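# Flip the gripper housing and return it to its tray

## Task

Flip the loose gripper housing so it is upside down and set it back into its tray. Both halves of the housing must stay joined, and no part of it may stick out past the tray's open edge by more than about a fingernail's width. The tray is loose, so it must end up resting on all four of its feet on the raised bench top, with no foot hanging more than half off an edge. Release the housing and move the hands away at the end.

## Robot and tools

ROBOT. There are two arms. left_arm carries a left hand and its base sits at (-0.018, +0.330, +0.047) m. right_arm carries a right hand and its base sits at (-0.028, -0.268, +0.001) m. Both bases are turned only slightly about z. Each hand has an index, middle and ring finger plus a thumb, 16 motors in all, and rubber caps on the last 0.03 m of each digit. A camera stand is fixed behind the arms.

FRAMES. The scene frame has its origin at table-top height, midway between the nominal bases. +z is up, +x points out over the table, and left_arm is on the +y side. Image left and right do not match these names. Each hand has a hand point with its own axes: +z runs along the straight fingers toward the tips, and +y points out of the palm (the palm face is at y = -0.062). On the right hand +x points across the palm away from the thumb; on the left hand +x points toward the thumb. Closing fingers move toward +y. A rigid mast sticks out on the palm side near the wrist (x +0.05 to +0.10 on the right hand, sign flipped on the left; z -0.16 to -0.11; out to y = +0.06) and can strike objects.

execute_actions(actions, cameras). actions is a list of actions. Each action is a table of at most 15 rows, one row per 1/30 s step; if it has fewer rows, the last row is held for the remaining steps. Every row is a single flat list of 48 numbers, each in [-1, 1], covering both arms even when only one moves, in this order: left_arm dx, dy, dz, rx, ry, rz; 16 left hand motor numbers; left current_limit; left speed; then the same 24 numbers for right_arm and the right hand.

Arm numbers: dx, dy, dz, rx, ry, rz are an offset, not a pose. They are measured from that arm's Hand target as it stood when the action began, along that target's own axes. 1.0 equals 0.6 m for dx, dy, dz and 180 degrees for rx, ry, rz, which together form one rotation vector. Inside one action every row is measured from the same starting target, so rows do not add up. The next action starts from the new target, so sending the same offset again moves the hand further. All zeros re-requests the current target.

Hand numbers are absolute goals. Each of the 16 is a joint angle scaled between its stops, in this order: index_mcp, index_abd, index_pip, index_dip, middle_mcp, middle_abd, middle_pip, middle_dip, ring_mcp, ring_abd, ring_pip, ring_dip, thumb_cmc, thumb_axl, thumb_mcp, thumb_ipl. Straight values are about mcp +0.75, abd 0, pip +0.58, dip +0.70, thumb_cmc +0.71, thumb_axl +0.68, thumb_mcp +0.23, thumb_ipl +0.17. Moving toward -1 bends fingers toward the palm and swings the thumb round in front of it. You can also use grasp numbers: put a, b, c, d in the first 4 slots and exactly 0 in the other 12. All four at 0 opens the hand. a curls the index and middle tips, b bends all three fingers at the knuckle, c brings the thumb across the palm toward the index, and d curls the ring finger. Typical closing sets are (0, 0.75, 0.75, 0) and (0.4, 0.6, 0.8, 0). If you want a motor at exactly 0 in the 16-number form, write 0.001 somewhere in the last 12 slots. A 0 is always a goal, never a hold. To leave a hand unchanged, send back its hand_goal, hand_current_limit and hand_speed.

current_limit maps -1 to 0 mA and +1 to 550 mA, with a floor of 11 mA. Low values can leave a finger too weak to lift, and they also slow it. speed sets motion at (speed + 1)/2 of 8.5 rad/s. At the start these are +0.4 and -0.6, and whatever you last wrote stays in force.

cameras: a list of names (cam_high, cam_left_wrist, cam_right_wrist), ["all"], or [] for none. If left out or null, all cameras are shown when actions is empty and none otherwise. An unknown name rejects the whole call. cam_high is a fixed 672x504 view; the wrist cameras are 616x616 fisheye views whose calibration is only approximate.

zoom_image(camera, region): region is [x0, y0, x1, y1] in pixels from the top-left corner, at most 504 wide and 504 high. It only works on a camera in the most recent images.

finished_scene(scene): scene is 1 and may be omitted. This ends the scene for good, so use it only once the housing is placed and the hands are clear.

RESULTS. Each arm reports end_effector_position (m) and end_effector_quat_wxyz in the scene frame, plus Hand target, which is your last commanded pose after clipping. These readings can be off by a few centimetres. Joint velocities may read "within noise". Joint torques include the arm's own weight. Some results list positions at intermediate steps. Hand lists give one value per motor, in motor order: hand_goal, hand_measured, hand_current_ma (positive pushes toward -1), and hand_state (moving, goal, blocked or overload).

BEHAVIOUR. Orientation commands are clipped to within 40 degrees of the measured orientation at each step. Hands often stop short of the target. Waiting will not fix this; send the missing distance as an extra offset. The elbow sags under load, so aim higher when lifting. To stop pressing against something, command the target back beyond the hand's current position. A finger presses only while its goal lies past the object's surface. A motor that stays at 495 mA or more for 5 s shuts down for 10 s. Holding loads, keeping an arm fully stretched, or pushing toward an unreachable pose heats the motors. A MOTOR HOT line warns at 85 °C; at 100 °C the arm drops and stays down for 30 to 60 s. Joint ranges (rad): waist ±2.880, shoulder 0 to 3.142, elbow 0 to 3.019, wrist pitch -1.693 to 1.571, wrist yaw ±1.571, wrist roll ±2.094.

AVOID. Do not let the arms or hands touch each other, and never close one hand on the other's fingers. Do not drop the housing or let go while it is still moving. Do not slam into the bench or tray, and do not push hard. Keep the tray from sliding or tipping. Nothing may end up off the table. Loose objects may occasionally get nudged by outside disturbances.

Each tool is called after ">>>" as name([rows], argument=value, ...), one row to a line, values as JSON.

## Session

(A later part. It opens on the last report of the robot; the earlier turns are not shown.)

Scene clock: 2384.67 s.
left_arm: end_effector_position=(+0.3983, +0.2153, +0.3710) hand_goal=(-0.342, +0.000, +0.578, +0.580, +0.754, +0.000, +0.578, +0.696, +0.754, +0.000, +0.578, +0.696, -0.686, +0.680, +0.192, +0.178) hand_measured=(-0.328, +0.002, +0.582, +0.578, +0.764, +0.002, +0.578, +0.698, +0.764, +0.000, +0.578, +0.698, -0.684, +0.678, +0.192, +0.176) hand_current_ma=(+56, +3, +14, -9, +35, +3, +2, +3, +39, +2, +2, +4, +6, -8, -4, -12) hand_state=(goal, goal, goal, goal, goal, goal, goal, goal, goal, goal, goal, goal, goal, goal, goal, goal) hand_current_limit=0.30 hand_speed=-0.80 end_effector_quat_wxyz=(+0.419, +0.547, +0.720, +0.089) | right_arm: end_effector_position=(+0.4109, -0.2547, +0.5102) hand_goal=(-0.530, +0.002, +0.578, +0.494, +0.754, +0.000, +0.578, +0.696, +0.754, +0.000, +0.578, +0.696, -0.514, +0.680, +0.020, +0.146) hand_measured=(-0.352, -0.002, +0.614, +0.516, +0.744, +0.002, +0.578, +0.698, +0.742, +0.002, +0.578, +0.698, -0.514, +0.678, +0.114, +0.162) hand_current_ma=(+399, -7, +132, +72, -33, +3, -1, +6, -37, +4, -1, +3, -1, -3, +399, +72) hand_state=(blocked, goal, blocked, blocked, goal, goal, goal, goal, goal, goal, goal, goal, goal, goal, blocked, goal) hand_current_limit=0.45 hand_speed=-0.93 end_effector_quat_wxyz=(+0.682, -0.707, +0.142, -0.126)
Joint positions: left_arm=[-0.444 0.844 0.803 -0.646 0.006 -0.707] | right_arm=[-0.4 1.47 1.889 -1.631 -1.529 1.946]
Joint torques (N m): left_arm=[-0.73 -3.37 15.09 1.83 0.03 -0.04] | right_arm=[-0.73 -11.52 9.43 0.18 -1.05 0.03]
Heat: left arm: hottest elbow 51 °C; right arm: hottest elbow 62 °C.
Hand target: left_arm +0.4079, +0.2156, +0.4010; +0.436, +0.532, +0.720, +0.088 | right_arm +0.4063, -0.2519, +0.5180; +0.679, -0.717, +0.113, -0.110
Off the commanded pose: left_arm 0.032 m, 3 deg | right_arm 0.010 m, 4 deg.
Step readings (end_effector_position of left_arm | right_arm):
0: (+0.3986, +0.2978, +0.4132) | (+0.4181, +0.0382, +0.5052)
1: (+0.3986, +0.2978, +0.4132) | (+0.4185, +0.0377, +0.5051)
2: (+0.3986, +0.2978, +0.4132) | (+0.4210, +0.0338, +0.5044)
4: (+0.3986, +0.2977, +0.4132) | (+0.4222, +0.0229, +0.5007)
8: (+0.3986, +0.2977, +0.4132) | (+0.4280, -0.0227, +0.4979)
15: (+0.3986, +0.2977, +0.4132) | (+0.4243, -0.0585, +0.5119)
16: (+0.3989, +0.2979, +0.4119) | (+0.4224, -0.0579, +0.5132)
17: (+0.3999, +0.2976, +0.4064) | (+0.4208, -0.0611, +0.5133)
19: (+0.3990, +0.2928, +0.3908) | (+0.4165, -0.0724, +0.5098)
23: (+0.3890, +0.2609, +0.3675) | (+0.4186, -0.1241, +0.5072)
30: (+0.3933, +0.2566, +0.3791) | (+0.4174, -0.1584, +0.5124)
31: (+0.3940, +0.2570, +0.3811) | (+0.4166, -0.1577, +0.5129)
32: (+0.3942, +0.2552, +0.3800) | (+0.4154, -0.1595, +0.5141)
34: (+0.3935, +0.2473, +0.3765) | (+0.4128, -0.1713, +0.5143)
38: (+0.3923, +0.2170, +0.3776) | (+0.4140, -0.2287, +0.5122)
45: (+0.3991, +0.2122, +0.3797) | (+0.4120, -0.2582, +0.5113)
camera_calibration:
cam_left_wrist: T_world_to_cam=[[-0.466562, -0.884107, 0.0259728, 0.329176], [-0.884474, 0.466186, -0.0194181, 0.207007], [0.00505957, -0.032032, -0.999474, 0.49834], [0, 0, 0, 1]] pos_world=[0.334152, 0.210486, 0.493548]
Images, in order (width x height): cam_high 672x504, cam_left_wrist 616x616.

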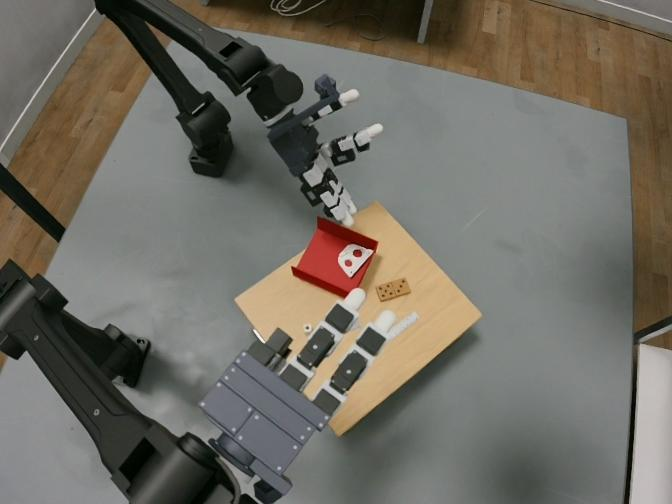

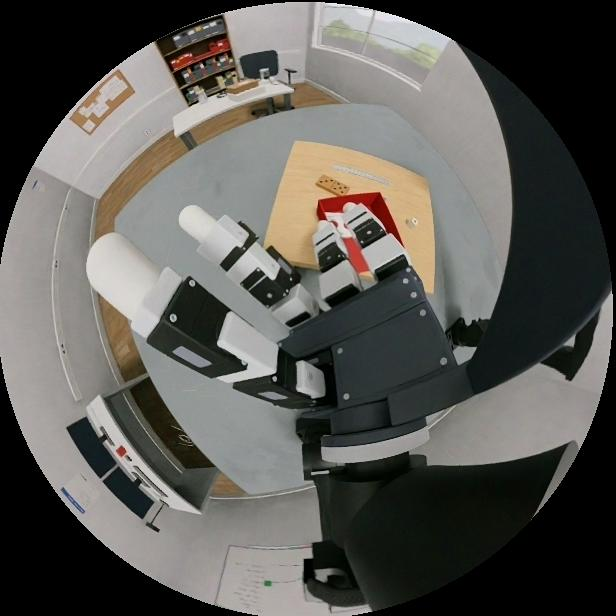

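>>> execute_actions([
  [[-0.0175,-0.0347,0.0152,0.1074,0.0045,-0.088,-0.342,0,0.577,0.58,0.754,0,0.577,0.696,0.754,0,0.577,0.696,-0.686,0.68,0.191,0.178,0.3,-0.8,0,0,0,0,0,0,-0.53,0.001,0.577,0.493,0.754,0,0.577,0.696,0.754,0,0.577,0.696,-0.514,0.68,0.02,0.146,0.45,-0.93]],
  [[-0.0085,-0.0313,0.0263,0.1074,0.0045,-0.088,-0.342,0,0.577,0.58,0.754,0,0.577,0.696,0.754,0,0.577,0.696,-0.686,0.68,0.191,0.178,0.3,-0.8,0,0,0,0,0,0,-0.53,0.001,0.577,0.493,0.754,0,0.577,0.696,0.754,0,0.577,0.696,-0.514,0.68,0.02,0.146,0.45,-0.93]],
  [[-0.0015,-0.0223,0.0355,0.1074,0.0045,-0.088,-0.342,0,0.577,0.58,0.754,0,0.577,0.696,0.754,0,0.577,0.696,-0.686,0.68,0.191,0.178,0.3,-0.8,0,0,0,0,0,0,-0.53,0.001,0.577,0.493,0.754,0,0.577,0.696,0.754,0,0.577,0.696,-0.514,0.68,0.02,0.146,0.45,-0.93]],
  [[0.0023,-0.0092,0.041,0.1074,0.0045,-0.088,-0.342,0,0.577,0.58,0.754,0,0.577,0.696,0.754,0,0.577,0.696,-0.686,0.68,0.191,0.178,0.3,-0.8,0,0,0,0,0,0,-0.53,0.001,0.577,0.493,0.754,0,0.577,0.696,0.754,0,0.577,0.696,-0.514,0.68,0.02,0.146,0.45,-0.93]],
  [[0.0022,0.0055,0.0415,0.1074,0.0045,-0.088,-0.342,0,0.577,0.58,0.754,0,0.577,0.696,0.754,0,0.577,0.696,-0.686,0.68,0.191,0.178,0.3,-0.8,0,0,0,0,0,0,-0.53,0.001,0.577,0.493,0.754,0,0.577,0.696,0.754,0,0.577,0.696,-0.514,0.68,0.02,0.146,0.45,-0.93]],
  [[0,0,0,0,0,0,-0.342,0,0.577,0.58,0.754,0,0.577,0.696,0.754,0,0.577,0.696,-0.686,0.68,0.191,0.178,0.3,-0.8,0,0,0,0,0,0,-0.53,0.001,0.577,0.493,0.754,0,0.577,0.696,0.754,0,0.577,0.696,-0.514,0.68,0.02,0.146,0.45,-0.93]],
], cameras=["cam_high","cam_left_wrist"])

>>> zoom_image(camera="cam_left_wrist", region=[20, 60, 280, 320])

Scene clock: 2421.87 s.
left_arm: end_effector_position=(+0.3707, +0.1088, +0.3402) hand_goal=(-0.342, +0.000, +0.578, +0.580, +0.754, +0.000, +0.578, +0.696, +0.754, +0.000, +0.578, +0.696, -0.686, +0.680, +0.192, +0.178) hand_measured=(-0.342, +0.002, +0.580, +0.578, +0.744, +0.002, +0.576, +0.698, +0.742, +0.002, +0.576, +0.698, -0.680, +0.678, +0.190, +0.176) hand_current_ma=(+2, +3, +8, -8, -43, +4, -4, +3, -45, +3, -3, +4, +18, -8, -7, -10) hand_state=(goal, goal, goal, goal, goal, goal, goal, goal, goal, goal, goal, goal, goal, goal, goal, goal) hand_current_limit=0.30 hand_speed=-0.80 end_effector_quat_wxyz=(-0.043, +0.082, +0.747, -0.659) | right_arm: end_effector_position=(+0.4077, -0.2538, +0.5088) hand_goal=(-0.530, +0.002, +0.578, +0.494, +0.754, +0.000, +0.578, +0.696, +0.754, +0.000, +0.578, +0.696, -0.514, +0.680, +0.020, +0.146) hand_measured=(-0.352, -0.002, +0.614, +0.516, +0.744, +0.002, +0.578, +0.698, +0.742, +0.002, +0.578, +0.698, -0.514, +0.678, +0.114, +0.162) hand_current_ma=(+399, -7, +132, +72, -33, +3, -1, +6, -37, +4, -1, +3, -1, -3, +399, +72) hand_state=(blocked, goal, blocked, blocked, goal, goal, goal, goal, goal, goal, goal, goal, goal, goal, blocked, goal) hand_current_limit=0.45 hand_speed=-0.93 end_effector_quat_wxyz=(+0.681, -0.707, +0.144, -0.125)
Joint positions: left_arm=[-0.16 1.533 1.433 -1.671 1.439 -1.326] | right_arm=[-0.4 1.47 1.889 -1.671 -1.527 1.909]
Joint torques (N m): left_arm=[-0.38 -11.81 8.5 -0.27 1.14 -0.09] | right_arm=[-0.15 -11.34 10.52 0.09 -0.94 0.02]
Heat: left arm: hottest elbow 67 °C; right arm: hottest elbow 60 °C.
Hand target: left_arm +0.3714, +0.1119, +0.3401; -0.135, +0.137, +0.705, -0.683 | right_arm +0.4063, -0.2519, +0.5180; +0.679, -0.717, +0.113, -0.110
Off the commanded pose: left_arm 0.003 m, 14 deg | right_arm 0.010 m, 4 deg.
joint sent to its limit (left arm) — joint 4 (wrist pitch), lower limit. The joint targets are off in orientation, not in position.
joint sent to its limit (right arm) — joint 4 (wrist pitch), lower limit. The joint targets are off in orientation, not in position.
Step readings (end_effector_position of left_arm | right_arm):
0: (+0.3983, +0.2154, +0.3710) | (+0.4109, -0.2547, +0.5101)
1: (+0.3979, +0.2143, +0.3708) | (+0.4109, -0.2547, +0.5101)
2: (+0.3954, +0.2094, +0.3673) | (+0.4104, -0.2546, +0.5100)
4: (+0.3907, +0.2020, +0.3617) | (+0.4090, -0.2540, +0.5098)
8: (+0.3907, +0.1886, +0.3667) | (+0.4075, -0.2535, +0.5094)
15: (+0.3927, +0.1940, +0.3681) | (+0.4075, -0.2536, +0.5090)
16: (+0.3917, +0.1933, +0.3669) | (+0.4075, -0.2537, +0.5089)
17: (+0.3876, +0.1894, +0.3631) | (+0.4075, -0.2537, +0.5089)
19: (+0.3811, +0.1801, +0.3590) | (+0.4075, -0.2537, +0.5089)
23: (+0.3851, +0.1686, +0.3617) | (+0.4076, -0.2537, +0.5089)
30: (+0.3851, +0.1755, +0.3524) | (+0.4076, -0.2537, +0.5088)
31: (+0.3837, +0.1746, +0.3518) | (+0.4077, -0.2537, +0.5088)
32: (+0.3783, +0.1688, +0.3515) | (+0.4077, -0.2537, +0.5088)
34: (+0.3715, +0.1576, +0.3554) | (+0.4077, -0.2538, +0.5088)
38: (+0.3788, +0.1495, +0.3601) | (+0.4077, -0.2538, +0.5088)
45: (+0.3754, +0.1563, +0.3388) | (+0.4077, -0.2538, +0.5088)
46: (+0.3738, +0.1550, +0.3384) | (+0.4077, -0.2538, +0.5088)
47: (+0.3701, +0.1489, +0.3409) | (+0.4077, -0.2538, +0.5088)
49: (+0.3666, +0.1375, +0.3489) | (+0.4077, -0.2538, +0.5088)
53: (+0.3716, +0.1301, +0.3496) | (+0.4077, -0.2538, +0.5088)
60: (+0.3742, +0.1322, +0.3380) | (+0.4077, -0.2538, +0.5088)
61: (+0.3735, +0.1310, +0.3391) | (+0.4077, -0.2538, +0.5088)
62: (+0.3721, +0.1254, +0.3444) | (+0.4077, -0.2538, +0.5088)
64: (+0.3710, +0.1157, +0.3545) | (+0.4077, -0.2538, +0.5088)
68: (+0.3722, +0.1079, +0.3559) | (+0.4077, -0.2538, +0.5088)
75: (+0.3725, +0.1089, +0.3394) | (+0.4077, -0.2538, +0.5088)
76: (+0.3723, +0.1090, +0.3390) | (+0.4077, -0.2538, +0.5088)
77: (+0.3721, +0.1091, +0.3392) | (+0.4077, -0.2538, +0.5088)
79: (+0.3717, +0.1089, +0.3397) | (+0.4077, -0.2538, +0.5088)
83: (+0.3711, +0.1088, +0.3400) | (+0.4077, -0.2538, +0.5088)
90: (+0.3708, +0.1088, +0.3402) | (+0.4077, -0.2538, +0.5088)
camera_calibration:
cam_left_wrist: T_world_to_cam=[[0.7042, -0.162839, 0.691076, -0.515852], [-0.348132, 0.769116, 0.535971, -0.189077], [-0.618794, -0.618016, 0.484922, 0.254311], [0, 0, 0, 1]] pos_world=[0.454806, 0.21859, 0.334511]
Images, in order (width x height): cam_high 672x504, cam_left_wrist 616x616.

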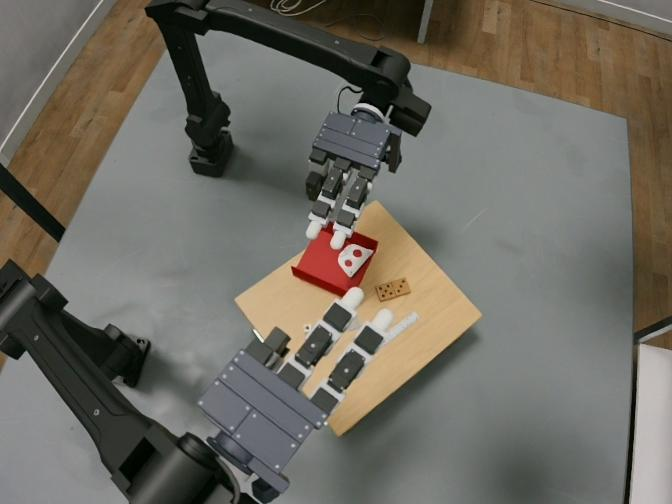

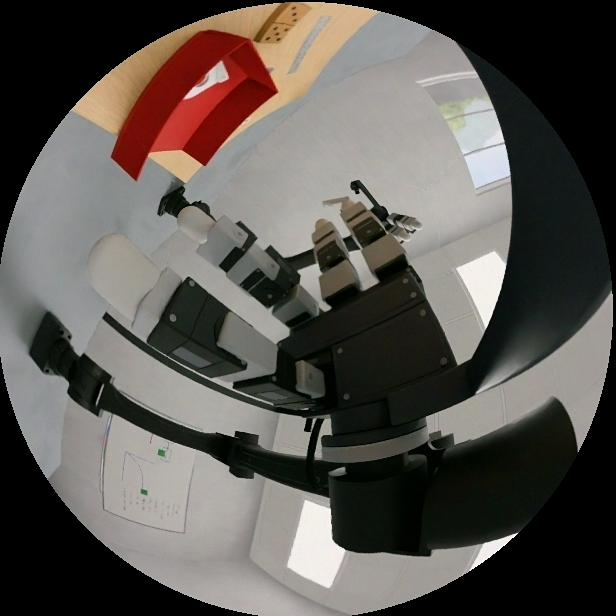

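Scaled by 1.938 from the camera's 616x616 image, which has a finer 880x880 frame.

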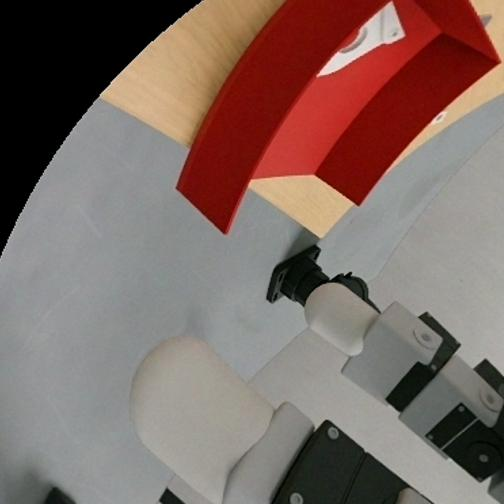

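>>> execute_actions(actions=[])

Scene clock: 2477.47 s.
left_arm: end_effector_position=(+0.3707, +0.1088, +0.3402) hand_goal=(-0.342, +0.000, +0.578, +0.580, +0.754, +0.000, +0.578, +0.696, +0.754, +0.000, +0.578, +0.696, -0.686, +0.680, +0.192, +0.178) hand_measured=(-0.342, +0.002, +0.580, +0.578, +0.744, +0.002, +0.576, +0.698, +0.742, +0.002, +0.576, +0.698, -0.680, +0.678, +0.190, +0.176) hand_current_ma=(+2, +3, +8, -8, -43, +4, -4, +3, -45, +3, -3, +4, +18, -8, -7, -10) hand_state=(goal, goal, goal, goal, goal, goal, goal, goal, goal, goal, goal, goal, goal, goal, goal, goal) hand_current_limit=0.30 hand_speed=-0.80 end_effector_quat_wxyz=(-0.043, +0.081, +0.747, -0.659) | right_arm: end_effector_position=(+0.4077, -0.2538, +0.5088) hand_goal=(-0.530, +0.002, +0.578, +0.494, +0.754, +0.000, +0.578, +0.696, +0.754, +0.000, +0.578, +0.696, -0.514, +0.680, +0.020, +0.146) hand_measured=(-0.352, -0.002, +0.614, +0.516, +0.744, +0.002, +0.578, +0.698, +0.742, +0.002, +0.578, +0.698, -0.514, +0.678, +0.114, +0.162) hand_current_ma=(+399, -7, +132, +72, -33, +3, -1, +6, -37, +4, -1, +3, -1, -3, +399, +72) hand_state=(blocked, goal, blocked, blocked, goal, goal, goal, goal, goal, goal, goal, goal, goal, goal, blocked, goal) hand_current_limit=0.45 hand_speed=-0.93 end_effector_quat_wxyz=(+0.681, -0.707, +0.144, -0.125)
Joint positions: left_arm=[-0.16 1.533 1.433 -1.671 1.439 -1.326] | right_arm=[-0.4 1.47 1.889 -1.671 -1.527 1.909]
Joint velocities: within noise
Joint torques (N m): left_arm=[-1.03 -13.04 8.75 -0.42 1.16 -0.17] | right_arm=[-0.44 -10.87 10.5 0.2 -0.95 0.03]
Heat: left arm: hottest elbow 56 °C; right arm: hottest elbow 60 °C.
Hand target: left_arm +0.3714, +0.1119, +0.3401; -0.135, +0.137, +0.705, -0.683 | right_arm +0.4063, -0.2519, +0.5180; +0.679, -0.717, +0.113, -0.110
Off the commanded pose: left_arm 0.003 m, 14 deg | right_arm 0.010 m, 4 deg.
camera_calibration:
cam_left_wrist: T_world_to_cam=[[0.704454, -0.16282, 0.690821, -0.515886], [-0.348007, 0.769058, 0.536135, -0.189176], [-0.618575, -0.618093, 0.485104, 0.254168], [0, 0, 0, 1]] pos_world=[0.454806, 0.21859, 0.334511]
cam_right_wrist: T_world_to_cam=[[-0.761057, 0.220377, -0.610103, 0.701184], [-0.605052, -0.580276, 0.545154, -0.241352], [-0.233888, 0.784037, 0.574963, 0.123641], [0, 0, 0, 1]] pos_world=[0.416529, -0.391515, 0.488279]

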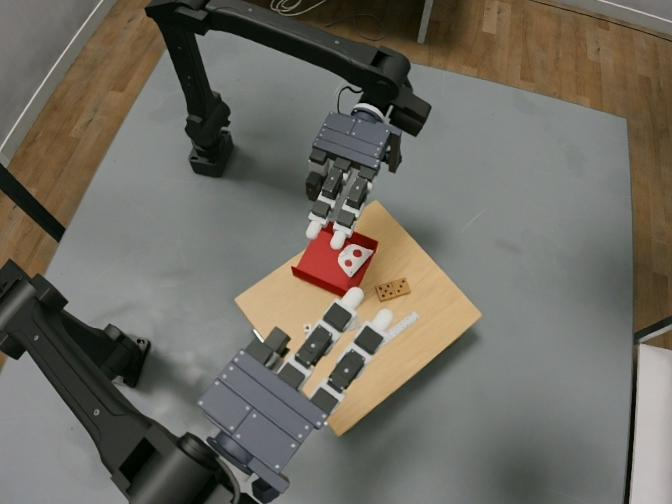

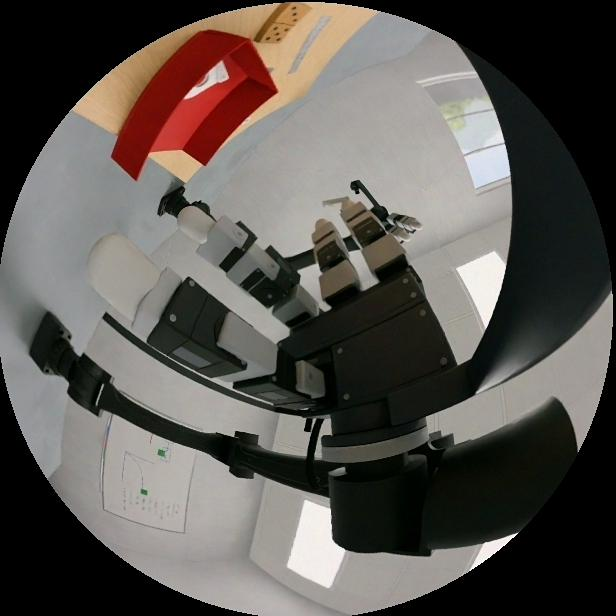

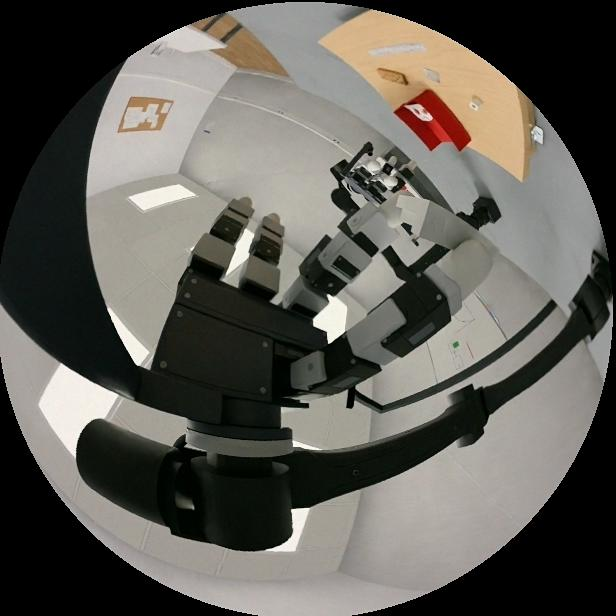

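>>> zoom_image(camera="cam_high", region=[230, 190, 430, 340])

>>> zoom_image(camera="cam_left_wrist", region=[80, 0, 340, 200])

Scaled by 2.520 from the camera's 672x504 image, which has a finer 960x720 frame.

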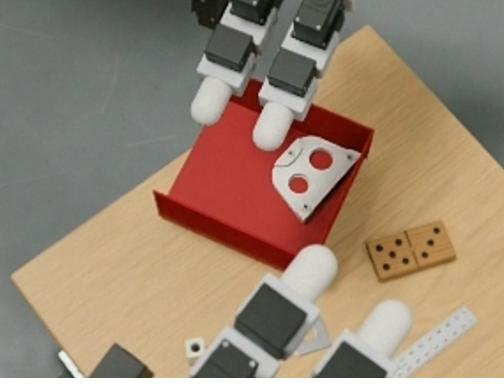

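Scaled by 1.938 from the camera's 616x616 image, which has a finer 880x880 frame.

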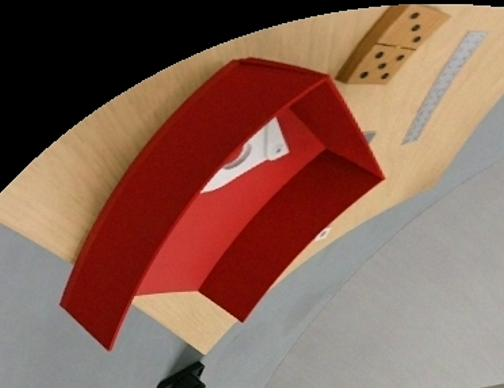

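>>> execute_actions([
  [[0.0263,0,-0.004,0,0,0,-0.342,0,0.577,0.58,0.754,0,0.577,0.696,0.754,0,0.577,0.696,-0.686,0.68,0.191,0.178,0.3,-0.8,0,0,0,0,0,0,-0.53,0.001,0.577,0.493,0.754,0,0.577,0.696,0.754,0,0.577,0.696,-0.514,0.68,0.02,0.146,0.45,-0.93]],
  [[0,0.07,0,0,0,0,-0.342,0,0.577,0.58,0.754,0,0.577,0.696,0.754,0,0.577,0.696,-0.686,0.68,0.191,0.178,0.3,-0.8,0,0,0,0,0,0,-0.53,0.001,0.577,0.493,0.754,0,0.577,0.696,0.754,0,0.577,0.696,-0.514,0.68,0.02,0.146,0.45,-0.93]],
], cameras=["cam_left_wrist","cam_high"])

>>> zoom_image(camera="cam_left_wrist", region=[20, 0, 320, 300])

>>> zoom_image(camera="cam_high", region=[230, 190, 430, 340])

Scene clock: 2503.90 s.
left_arm: end_effector_position=(+0.3540, +0.1182, +0.3009) hand_goal=(-0.342, +0.000, +0.578, +0.580, +0.754, +0.000, +0.578, +0.696, +0.754, +0.000, +0.578, +0.696, -0.686, +0.680, +0.192, +0.178) hand_measured=(-0.342, +0.002, +0.580, +0.578, +0.744, +0.002, +0.576, +0.698, +0.742, +0.002, +0.576, +0.698, -0.682, +0.678, +0.190, +0.176) hand_current_ma=(+2, +3, +8, -8, -43, +4, -4, +3, -45, +3, -3, +4, +12, -8, -7, -10) hand_state=(goal, goal, goal, goal, goal, goal, goal, goal, goal, goal, goal, goal, goal, goal, goal, goal) hand_current_limit=0.30 hand_speed=-0.80 end_effector_quat_wxyz=(-0.057, +0.071, +0.752, -0.652) | right_arm: end_effector_position=(+0.4077, -0.2538, +0.5088) hand_goal=(-0.530, +0.002, +0.578, +0.494, +0.754, +0.000, +0.578, +0.696, +0.754, +0.000, +0.578, +0.696, -0.514, +0.680, +0.020, +0.146) hand_measured=(-0.352, -0.002, +0.614, +0.516, +0.744, +0.002, +0.578, +0.698, +0.742, +0.002, +0.578, +0.698, -0.514, +0.678, +0.114, +0.162) hand_current_ma=(+399, -7, +132, +72, -33, +3, -1, +6, -37, +4, -1, +3, -1, -3, +399, +72) hand_state=(blocked, goal, blocked, blocked, goal, goal, goal, goal, goal, goal, goal, goal, goal, goal, blocked, goal) hand_current_limit=0.45 hand_speed=-0.93 end_effector_quat_wxyz=(+0.681, -0.707, +0.144, -0.125)
Joint positions: left_arm=[-0.148 1.532 1.327 -1.672 1.421 -1.253] | right_arm=[-0.4 1.47 1.889 -1.671 -1.527 1.909]
Joint torques (N m): left_arm=[-0.5 -12.04 8.54 -0.43 0.94 0.17] | right_arm=[-0.44 -10.87 10.56 0.1 -0.96 0.02]
Heat: left arm: hottest elbow 55 °C; right arm: hottest elbow 60 °C.
Hand target: left_arm +0.3581, +0.1214, +0.2982; -0.135, +0.137, +0.705, -0.683 | right_arm +0.4063, -0.2519, +0.5180; +0.679, -0.717, +0.113, -0.110
Off the commanded pose: left_arm 0.006 m, 13 deg | right_arm 0.010 m, 4 deg.
joint sent to its limit (left arm) — joint 4 (wrist pitch), lower limit. The joint targets are off in orientation, not in position.
joint sent to its limit (right arm) — joint 4 (wrist pitch), lower limit. The joint targets are off in orientation, not in position.
Step readings (end_effector_position of left_arm | right_arm):
0: (+0.3707, +0.1088, +0.3402) | (+0.4077, -0.2538, +0.5088)
1: (+0.3707, +0.1090, +0.3401) | (+0.4077, -0.2538, +0.5088)
2: (+0.3704, +0.1095, +0.3393) | (+0.4077, -0.2538, +0.5088)
4: (+0.3687, +0.1114, +0.3370) | (+0.4077, -0.2538, +0.5088)
8: (+0.3627, +0.1137, +0.3310) | (+0.4077, -0.2538, +0.5088)
15: (+0.3614, +0.1153, +0.3327) | (+0.4077, -0.2538, +0.5088)
16: (+0.3610, +0.1153, +0.3326) | (+0.4077, -0.2538, +0.5088)
17: (+0.3603, +0.1154, +0.3316) | (+0.4077, -0.2538, +0.5088)
19: (+0.3577, +0.1160, +0.3259) | (+0.4077, -0.2538, +0.5088)
23: (+0.3512, +0.1179, +0.3088) | (+0.4077, -0.2538, +0.5088)
30: (+0.3533, +0.1182, +0.3012) | (+0.4077, -0.2538, +0.5088)
camera_calibration:
cam_left_wrist: T_world_to_cam=[[0.725395, -0.177624, 0.66502, -0.473275], [-0.329043, 0.759115, 0.561672, -0.194347], [-0.604593, -0.626255, 0.492212, 0.262551], [0, 0, 0, 1]] pos_world=[0.438099, 0.227891, 0.294666]
Images, in order (width x height): cam_high 672x504, cam_left_wrist 616x616.

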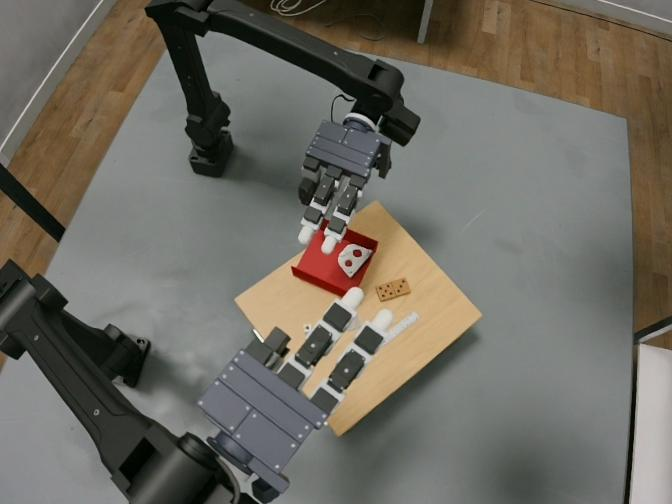

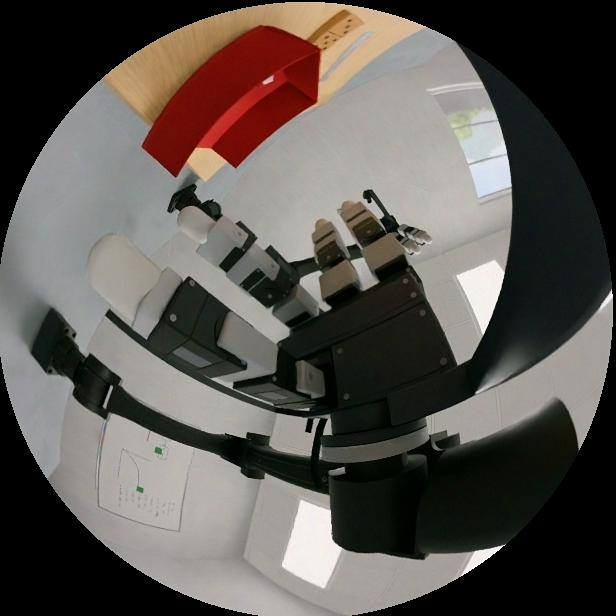

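Scaled by 1.680 from the camera's 616x616 image, which has a finer 880x880 frame.

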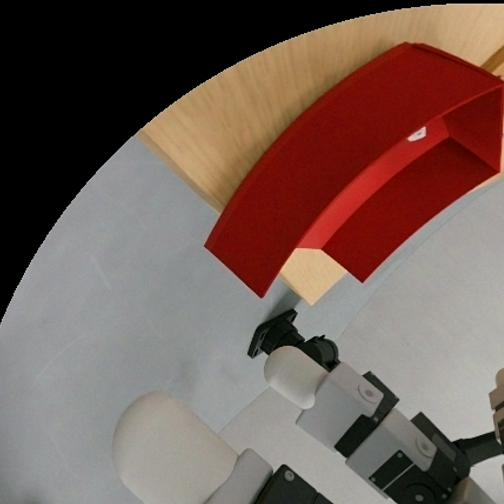

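Scaled by 2.520 from the camera's 672x504 image, which has a finer 960x720 frame.

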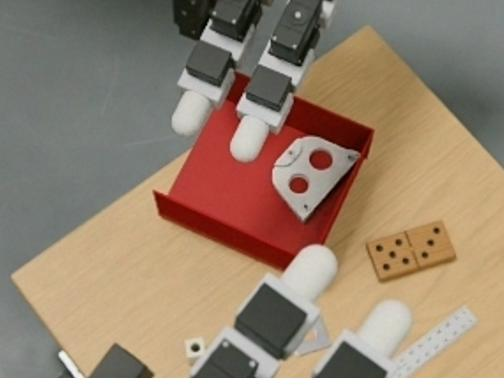

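>>> execute_actions([
  [[0,0.055,0,0,0,0,-0.342,0,0.577,0.58,0.754,0,0.577,0.696,0.754,0,0.577,0.696,-0.686,0.68,0.191,0.178,0.3,-0.8,0,0,0,0,0,0,-0.53,0.001,0.577,0.493,0.754,0,0.577,0.696,0.754,0,0.577,0.696,-0.514,0.68,0.02,0.146,0.45,-0.93]],
  [[0,0.053,0,0,0,0,-0.342,0,0.577,0.58,0.754,0,0.577,0.696,0.754,0,0.577,0.696,-0.686,0.68,0.191,0.178,0.3,-0.8,0,0,0,0,0,0,-0.53,0.001,0.577,0.493,0.754,0,0.577,0.696,0.754,0,0.577,0.696,-0.514,0.68,0.02,0.146,0.45,-0.93]],
], cameras=["cam_left_wrist","cam_high"])

>>> zoom_image(camera="cam_left_wrist", region=[20, 0, 320, 300])

>>> zoom_image(camera="cam_high", region=[230, 190, 430, 340])

Scene clock: 2526.43 s.
left_arm: end_effector_position=(+0.3547, +0.1209, +0.2351) hand_goal=(-0.342, +0.000, +0.578, +0.580, +0.754, +0.000, +0.578, +0.696, +0.754, +0.000, +0.578, +0.696, -0.686, +0.680, +0.192, +0.178) hand_measured=(-0.342, +0.004, +0.580, +0.578, +0.744, +0.002, +0.576, +0.698, +0.742, +0.002, +0.576, +0.698, -0.682, +0.678, +0.190, +0.176) hand_current_ma=(-2, +12, +6, -8, -43, +4, -4, +3, -45, +3, -3, +4, +11, -8, -7, -10) hand_state=(goal, goal, goal, goal, goal, goal, goal, goal, goal, goal, goal, goal, goal, goal, goal, goal) hand_current_limit=0.30 hand_speed=-0.80 end_effector_quat_wxyz=(-0.072, +0.081, +0.756, -0.645) | right_arm: end_effector_position=(+0.4077, -0.2538, +0.5088) hand_goal=(-0.530, +0.002, +0.578, +0.494, +0.754, +0.000, +0.578, +0.696, +0.754, +0.000, +0.578, +0.696, -0.514, +0.680, +0.020, +0.146) hand_measured=(-0.352, -0.002, +0.614, +0.516, +0.744, +0.002, +0.578, +0.698, +0.742, +0.002, +0.578, +0.698, -0.514, +0.678, +0.114, +0.162) hand_current_ma=(+399, -7, +132, +72, -33, +3, -1, +6, -37, +4, -1, +3, -1, -3, +399, +72) hand_state=(blocked, goal, blocked, blocked, goal, goal, goal, goal, goal, goal, goal, goal, goal, goal, blocked, goal) hand_current_limit=0.45 hand_speed=-0.93 end_effector_quat_wxyz=(+0.681, -0.707, +0.144, -0.125)
Joint positions: left_arm=[-0.148 1.63 1.256 -1.672 1.394 -1.094] | right_arm=[-0.4 1.47 1.889 -1.671 -1.527 1.909]
Joint torques (N m): left_arm=[-0.79 -11.87 7.88 -0.66 0.88 0.21] | right_arm=[-0.44 -10.87 10.48 0.2 -0.95 0.01]
Heat: left arm: hottest elbow 53 °C; right arm: hottest elbow 60 °C.
Hand target: left_arm +0.3587, +0.1233, +0.2335; -0.135, +0.137, +0.705, -0.683 | right_arm +0.4063, -0.2519, +0.5180; +0.679, -0.717, +0.113, -0.110
Off the commanded pose: left_arm 0.005 m, 12 deg | right_arm 0.010 m, 4 deg.
joint sent to its limit (left arm) — joint 4 (wrist pitch), lower limit. The joint targets are off in orientation, not in position.
joint sent to its limit (right arm) — joint 4 (wrist pitch), lower limit. The joint targets are off in orientation, not in position.
Step readings (end_effector_position of left_arm | right_arm):
0: (+0.3540, +0.1182, +0.3008) | (+0.4077, -0.2538, +0.5088)
1: (+0.3540, +0.1182, +0.3007) | (+0.4077, -0.2538, +0.5088)
2: (+0.3541, +0.1183, +0.2998) | (+0.4077, -0.2538, +0.5088)
4: (+0.3534, +0.1184, +0.2955) | (+0.4077, -0.2538, +0.5088)
8: (+0.3519, +0.1192, +0.2798) | (+0.4077, -0.2538, +0.5088)
15: (+0.3542, +0.1196, +0.2664) | (+0.4077, -0.2538, +0.5088)
16: (+0.3544, +0.1196, +0.2663) | (+0.4077, -0.2538, +0.5088)
17: (+0.3547, +0.1196, +0.2659) | (+0.4077, -0.2538, +0.5088)
19: (+0.3546, +0.1196, +0.2625) | (+0.4077, -0.2538, +0.5088)
23: (+0.3534, +0.1203, +0.2482) | (+0.4077, -0.2538, +0.5088)
30: (+0.3544, +0.1209, +0.2353) | (+0.4077, -0.2538, +0.5088)
camera_calibration:
cam_left_wrist: T_world_to_cam=[[0.72449, -0.213227, 0.655476, -0.422712], [-0.298073, 0.760521, 0.576854, -0.173897], [-0.621504, -0.613305, 0.487432, 0.302712], [0, 0, 0, 1]] pos_world=[0.442553, 0.227773, 0.22984]
Images, in order (width x height): cam_high 672x504, cam_left_wrist 616x616.

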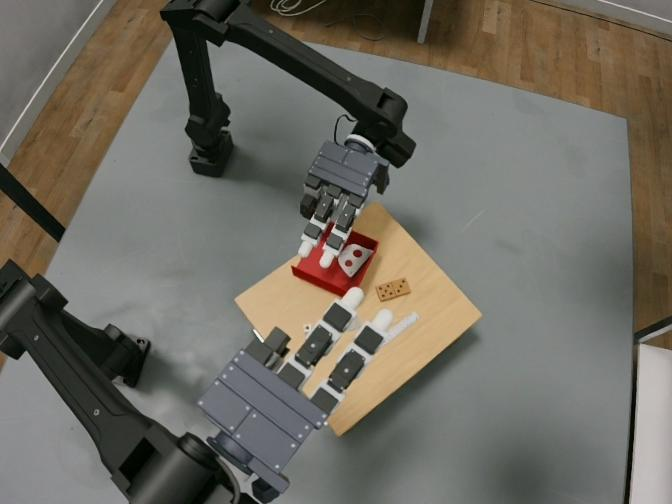

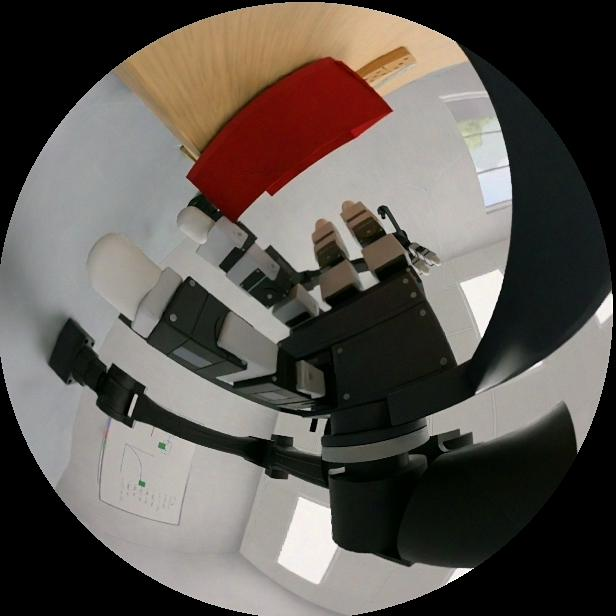

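Scaled by 1.680 from the camera's 616x616 image, which has a finer 880x880 frame.

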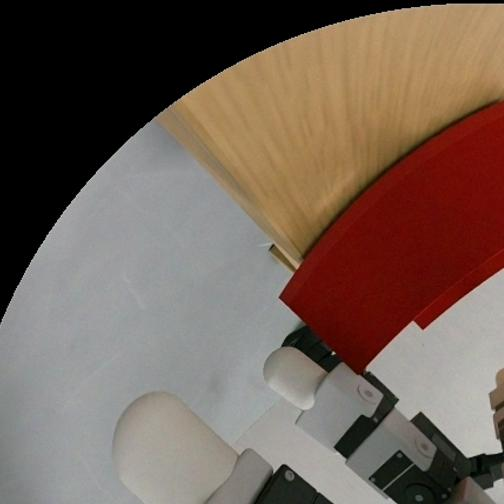

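Scaled by 2.520 from the camera's 672x504 image, which has a finer 960x720 frame.

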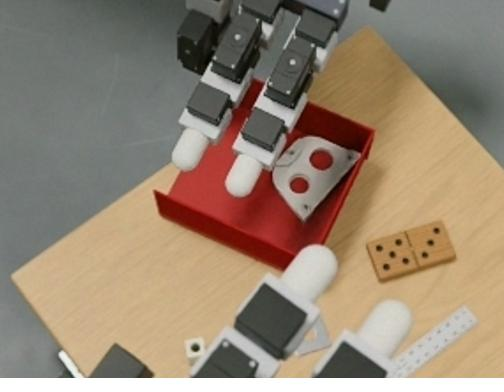

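>>> execute_actions([
  [[-0.0238,0,0.008,0,0,0,-0.342,0,0.577,0.58,0.754,0,0.577,0.696,0.754,0,0.577,0.696,-0.686,0.68,0.191,0.178,0.3,-0.8,0,0,0,0,0,0,-0.53,0.001,0.577,0.493,0.754,0,0.577,0.696,0.754,0,0.577,0.696,-0.514,0.68,0.02,0.146,0.45,-0.93]],
  [[-0.0238,0,0.008,0,0,0,-0.342,0,0.577,0.58,0.754,0,0.577,0.696,0.754,0,0.577,0.696,-0.686,0.68,0.191,0.178,0.3,-0.8,0,0,0,0,0,0,-0.53,0.001,0.577,0.493,0.754,0,0.577,0.696,0.754,0,0.577,0.696,-0.514,0.68,0.02,0.146,0.45,-0.93]],
], cameras=["cam_left_wrist","cam_high"])

>>> zoom_image(camera="cam_left_wrist", region=[20, 0, 320, 300])

>>> zoom_image(camera="cam_high", region=[230, 190, 430, 340])

Scene clock: 2549.60 s.
left_arm: end_effector_position=(+0.3668, +0.1087, +0.2256) hand_goal=(-0.342, +0.000, +0.578, +0.580, +0.754, +0.000, +0.578, +0.696, +0.754, +0.000, +0.578, +0.696, -0.686, +0.680, +0.192, +0.178) hand_measured=(-0.344, +0.004, +0.580, +0.578, +0.744, +0.002, +0.576, +0.698, +0.742, +0.002, +0.576, +0.698, -0.684, +0.678, +0.190, +0.176) hand_current_ma=(-7, +8, +4, -8, -43, +4, -4, +3, -45, +3, -3, +4, +10, -8, -7, -10) hand_state=(goal, goal, goal, goal, goal, goal, goal, goal, goal, goal, goal, goal, goal, goal, goal, goal) hand_current_limit=0.30 hand_speed=-0.80 end_effector_quat_wxyz=(-0.085, +0.079, +0.751, -0.650) | right_arm: end_effector_position=(+0.4077, -0.2538, +0.5088) hand_goal=(-0.530, +0.002, +0.578, +0.494, +0.754, +0.000, +0.578, +0.696, +0.754, +0.000, +0.578, +0.696, -0.514, +0.680, +0.020, +0.146) hand_measured=(-0.352, -0.002, +0.614, +0.516, +0.744, +0.002, +0.578, +0.698, +0.742, +0.002, +0.578, +0.698, -0.514, +0.678, +0.114, +0.162) hand_current_ma=(+399, -7, +132, +72, -33, +3, -1, +6, -37, +4, -1, +3, -1, -3, +399, +72) hand_state=(blocked, goal, blocked, blocked, goal, goal, goal, goal, goal, goal, goal, goal, goal, goal, blocked, goal) hand_current_limit=0.45 hand_speed=-0.93 end_effector_quat_wxyz=(+0.681, -0.707, +0.144, -0.125)
Joint positions: left_arm=[-0.169 1.691 1.297 -1.675 1.41 -1.094] | right_arm=[-0.4 1.47 1.889 -1.671 -1.527 1.909]
Joint torques (N m): left_arm=[-1.32 -13.63 10.88 -0.76 1.01 0.08] | right_arm=[-0.56 -11.05 10.47 0.16 -0.93 0.01]
Heat: left arm: hottest elbow 50 °C; right arm: hottest elbow 60 °C.
Hand target: left_arm +0.3814, +0.1036, +0.2331; -0.135, +0.137, +0.705, -0.683 | right_arm +0.4063, -0.2519, +0.5180; +0.679, -0.717, +0.113, -0.110
Off the commanded pose: left_arm 0.017 m, 11 deg | right_arm 0.010 m, 4 deg.
joint sent to its limit (left arm) — joint 4 (wrist pitch), lower limit. The joint targets are off in orientation, not in position.
joint sent to its limit (right arm) — joint 4 (wrist pitch), lower limit. The joint targets are off in orientation, not in position.
Step readings (end_effector_position of left_arm | right_arm):
0: (+0.3547, +0.1209, +0.2351) | (+0.4077, -0.2538, +0.5088)
1: (+0.3547, +0.1209, +0.2351) | (+0.4077, -0.2538, +0.5088)
2: (+0.3547, +0.1209, +0.2350) | (+0.4077, -0.2538, +0.5088)
4: (+0.3548, +0.1207, +0.2344) | (+0.4077, -0.2538, +0.5088)
8: (+0.3550, +0.1198, +0.2299) | (+0.4077, -0.2538, +0.5088)
15: (+0.3548, +0.1183, +0.2258) | (+0.4077, -0.2538, +0.5088)
16: (+0.3549, +0.1183, +0.2259) | (+0.4077, -0.2538, +0.5088)
17: (+0.3554, +0.1177, +0.2261) | (+0.4077, -0.2538, +0.5088)
19: (+0.3582, +0.1152, +0.2269) | (+0.4077, -0.2538, +0.5088)
23: (+0.3661, +0.1111, +0.2274) | (+0.4077, -0.2538, +0.5088)
30: (+0.3671, +0.1093, +0.2256) | (+0.4077, -0.2538, +0.5088)
camera_calibration:
cam_left_wrist: T_world_to_cam=[[0.737289, -0.216517, 0.639942, -0.428644], [-0.273604, 0.770393, 0.575878, -0.165397], [-0.617694, -0.599679, 0.508762, 0.299581], [0, 0, 0, 1]] pos_world=[0.455831, 0.214264, 0.21714]
Images, in order (width x height): cam_high 672x504, cam_left_wrist 616x616.

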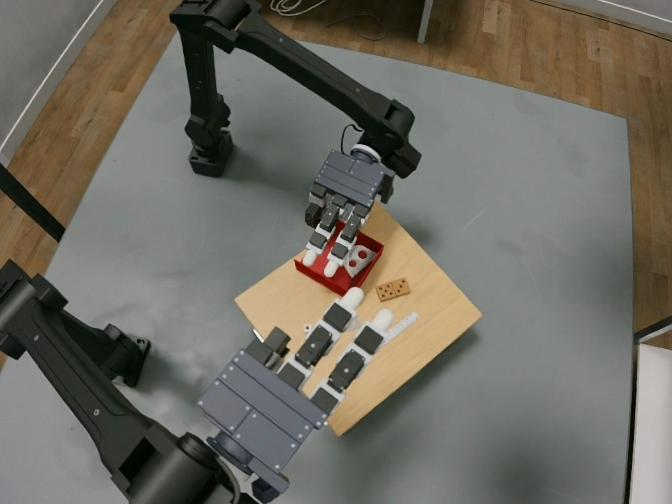

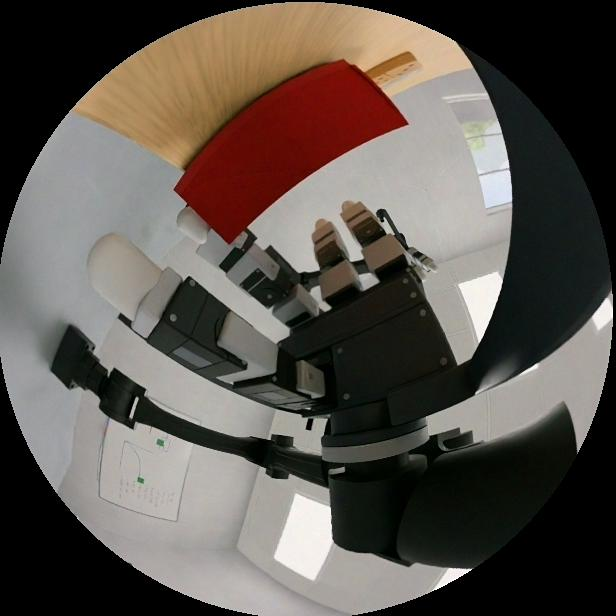

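Scaled by 1.680 from the camera's 616x616 image, which has a finer 880x880 frame.

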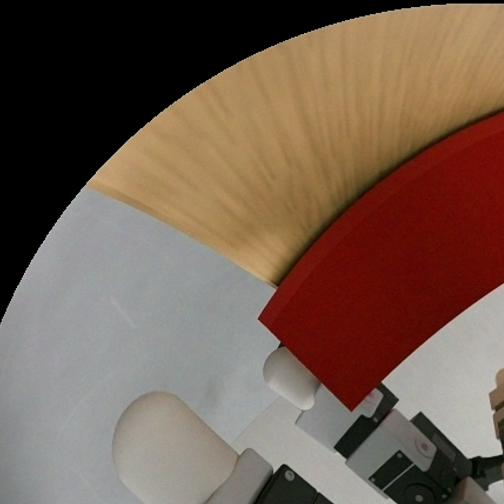

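Scaled by 2.520 from the camera's 672x504 image, which has a finer 960x720 frame.

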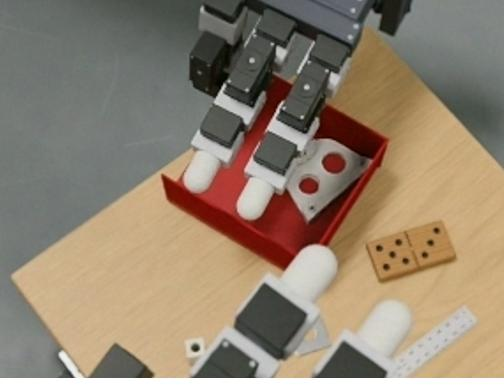

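>>> execute_actions([
  [[-0.0238,-0.01,0.008,0,0,0,-0.342,0,0.577,0.58,0.754,0,0.577,0.696,0.754,0,0.577,0.696,-0.686,0.68,0.191,0.178,0.3,-0.8,0,0,0,0,0,0,-0.53,0.001,0.577,0.493,0.754,0,0.577,0.696,0.754,0,0.577,0.696,-0.514,0.68,0.02,0.146,0.45,-0.93]],
  [[-0.0238,0,0.008,0,0,0,-0.342,0,0.577,0.58,0.754,0,0.577,0.696,0.754,0,0.577,0.696,-0.686,0.68,0.191,0.178,0.3,-0.8,0,0,0,0,0,0,-0.53,0.001,0.577,0.493,0.754,0,0.577,0.696,0.754,0,0.577,0.696,-0.514,0.68,0.02,0.146,0.45,-0.93]],
], cameras=["cam_left_wrist","cam_high"])

>>> zoom_image(camera="cam_left_wrist", region=[20, 0, 320, 300])

>>> zoom_image(camera="cam_high", region=[230, 190, 430, 340])

Scene clock: 2560.27 s.
left_arm: end_effector_position=(+0.3924, +0.0891, +0.2307) hand_goal=(-0.342, +0.000, +0.578, +0.580, +0.754, +0.000, +0.578, +0.696, +0.754, +0.000, +0.578, +0.696, -0.686, +0.680, +0.192, +0.178) hand_measured=(-0.344, +0.002, +0.580, +0.578, +0.744, +0.002, +0.576, +0.698, +0.742, +0.002, +0.576, +0.698, -0.684, +0.678, +0.190, +0.176) hand_current_ma=(-7, +8, +4, -8, -43, +4, -4, +3, -45, +3, -3, +4, +9, -8, -7, -10) hand_state=(goal, goal, goal, goal, goal, goal, goal, goal, goal, goal, goal, goal, goal, goal, goal, goal) hand_current_limit=0.30 hand_speed=-0.80 end_effector_quat_wxyz=(-0.082, +0.093, +0.744, -0.657) | right_arm: end_effector_position=(+0.4077, -0.2538, +0.5088) hand_goal=(-0.530, +0.002, +0.578, +0.494, +0.754, +0.000, +0.578, +0.696, +0.754, +0.000, +0.578, +0.696, -0.514, +0.680, +0.020, +0.146) hand_measured=(-0.352, -0.002, +0.614, +0.516, +0.744, +0.002, +0.578, +0.698, +0.742, +0.002, +0.578, +0.698, -0.514, +0.678, +0.114, +0.162) hand_current_ma=(+399, -7, +132, +72, -33, +3, -1, +6, -37, +4, -1, +3, -1, -3, +399, +72) hand_state=(blocked, goal, blocked, blocked, goal, goal, goal, goal, goal, goal, goal, goal, goal, goal, blocked, goal) hand_current_limit=0.45 hand_speed=-0.93 end_effector_quat_wxyz=(+0.681, -0.707, +0.144, -0.125)
Joint positions: left_arm=[-0.198 1.752 1.391 -1.675 1.432 -1.103] | right_arm=[-0.4 1.47 1.889 -1.671 -1.527 1.909]
Joint torques (N m): left_arm=[-1.32 -15.03 11.32 -0.5 1.1 -0.27] | right_arm=[-0.67 -11.05 10.56 0.1 -0.95 0.05]
Heat: left arm: hottest elbow 53 °C; right arm: hottest elbow 60 °C.
Hand target: left_arm +0.4042, +0.0838, +0.2387; -0.135, +0.137, +0.705, -0.683 | right_arm +0.4063, -0.2519, +0.5180; +0.679, -0.717, +0.113, -0.110
Off the commanded pose: left_arm 0.015 m, 10 deg | right_arm 0.010 m, 4 deg.
joint sent to its limit (left arm) — joint 4 (wrist pitch), lower limit. The joint targets are off in orientation, not in position.
joint sent to its limit (right arm) — joint 4 (wrist pitch), lower limit. The joint targets are off in orientation, not in position.
Step readings (end_effector_position of left_arm | right_arm):
0: (+0.3668, +0.1087, +0.2256) | (+0.4077, -0.2538, +0.5088)
1: (+0.3671, +0.1087, +0.2259) | (+0.4077, -0.2538, +0.5088)
2: (+0.3677, +0.1080, +0.2263) | (+0.4077, -0.2538, +0.5088)
4: (+0.3714, +0.1051, +0.2283) | (+0.4077, -0.2538, +0.5088)
8: (+0.3801, +0.1007, +0.2324) | (+0.4077, -0.2538, +0.5088)
15: (+0.3813, +0.0991, +0.2326) | (+0.4077, -0.2538, +0.5088)
16: (+0.3815, +0.0988, +0.2326) | (+0.4077, -0.2538, +0.5088)
17: (+0.3819, +0.0978, +0.2326) | (+0.4077, -0.2538, +0.5088)
19: (+0.3848, +0.0949, +0.2330) | (+0.4077, -0.2538, +0.5088)
23: (+0.3922, +0.0906, +0.2328) | (+0.4077, -0.2538, +0.5088)
30: (+0.3928, +0.0896, +0.2307) | (+0.4077, -0.2538, +0.5088)
camera_calibration:
cam_left_wrist: T_world_to_cam=[[0.720644, -0.214533, 0.659279, -0.453128], [-0.271134, 0.787983, 0.552784, -0.143433], [-0.63809, -0.577113, 0.509688, 0.306941], [0, 0, 0, 1]] pos_world=[0.48351, 0.192952, 0.221581]
Images, in order (width x height): cam_high 672x504, cam_left_wrist 616x616.

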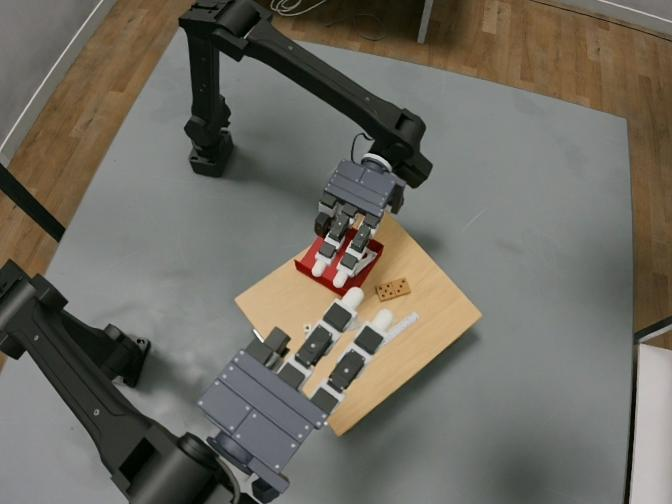

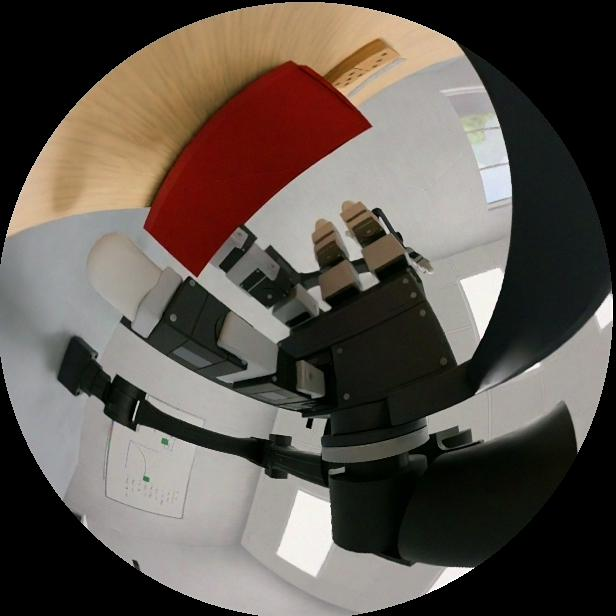

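Scaled by 1.680 from the camera's 616x616 image, which has a finer 880x880 frame.

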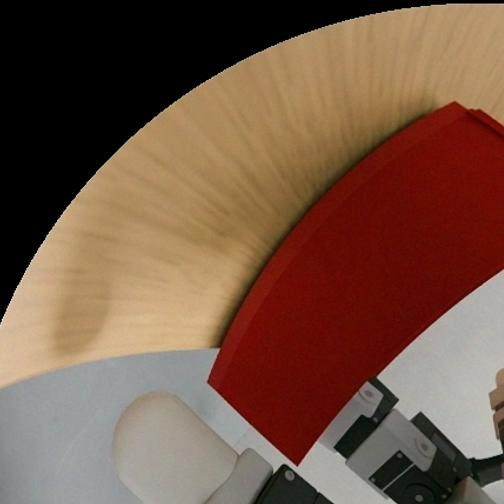

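Scaled by 2.520 from the camera's 672x504 image, which has a finer 960x720 frame.

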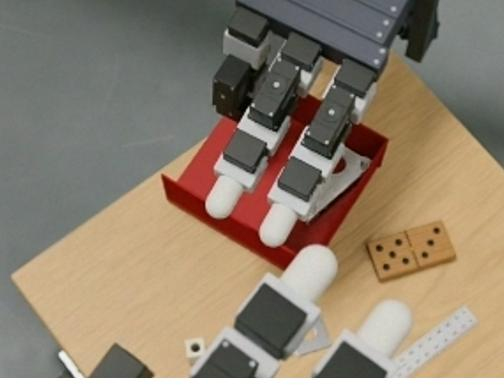

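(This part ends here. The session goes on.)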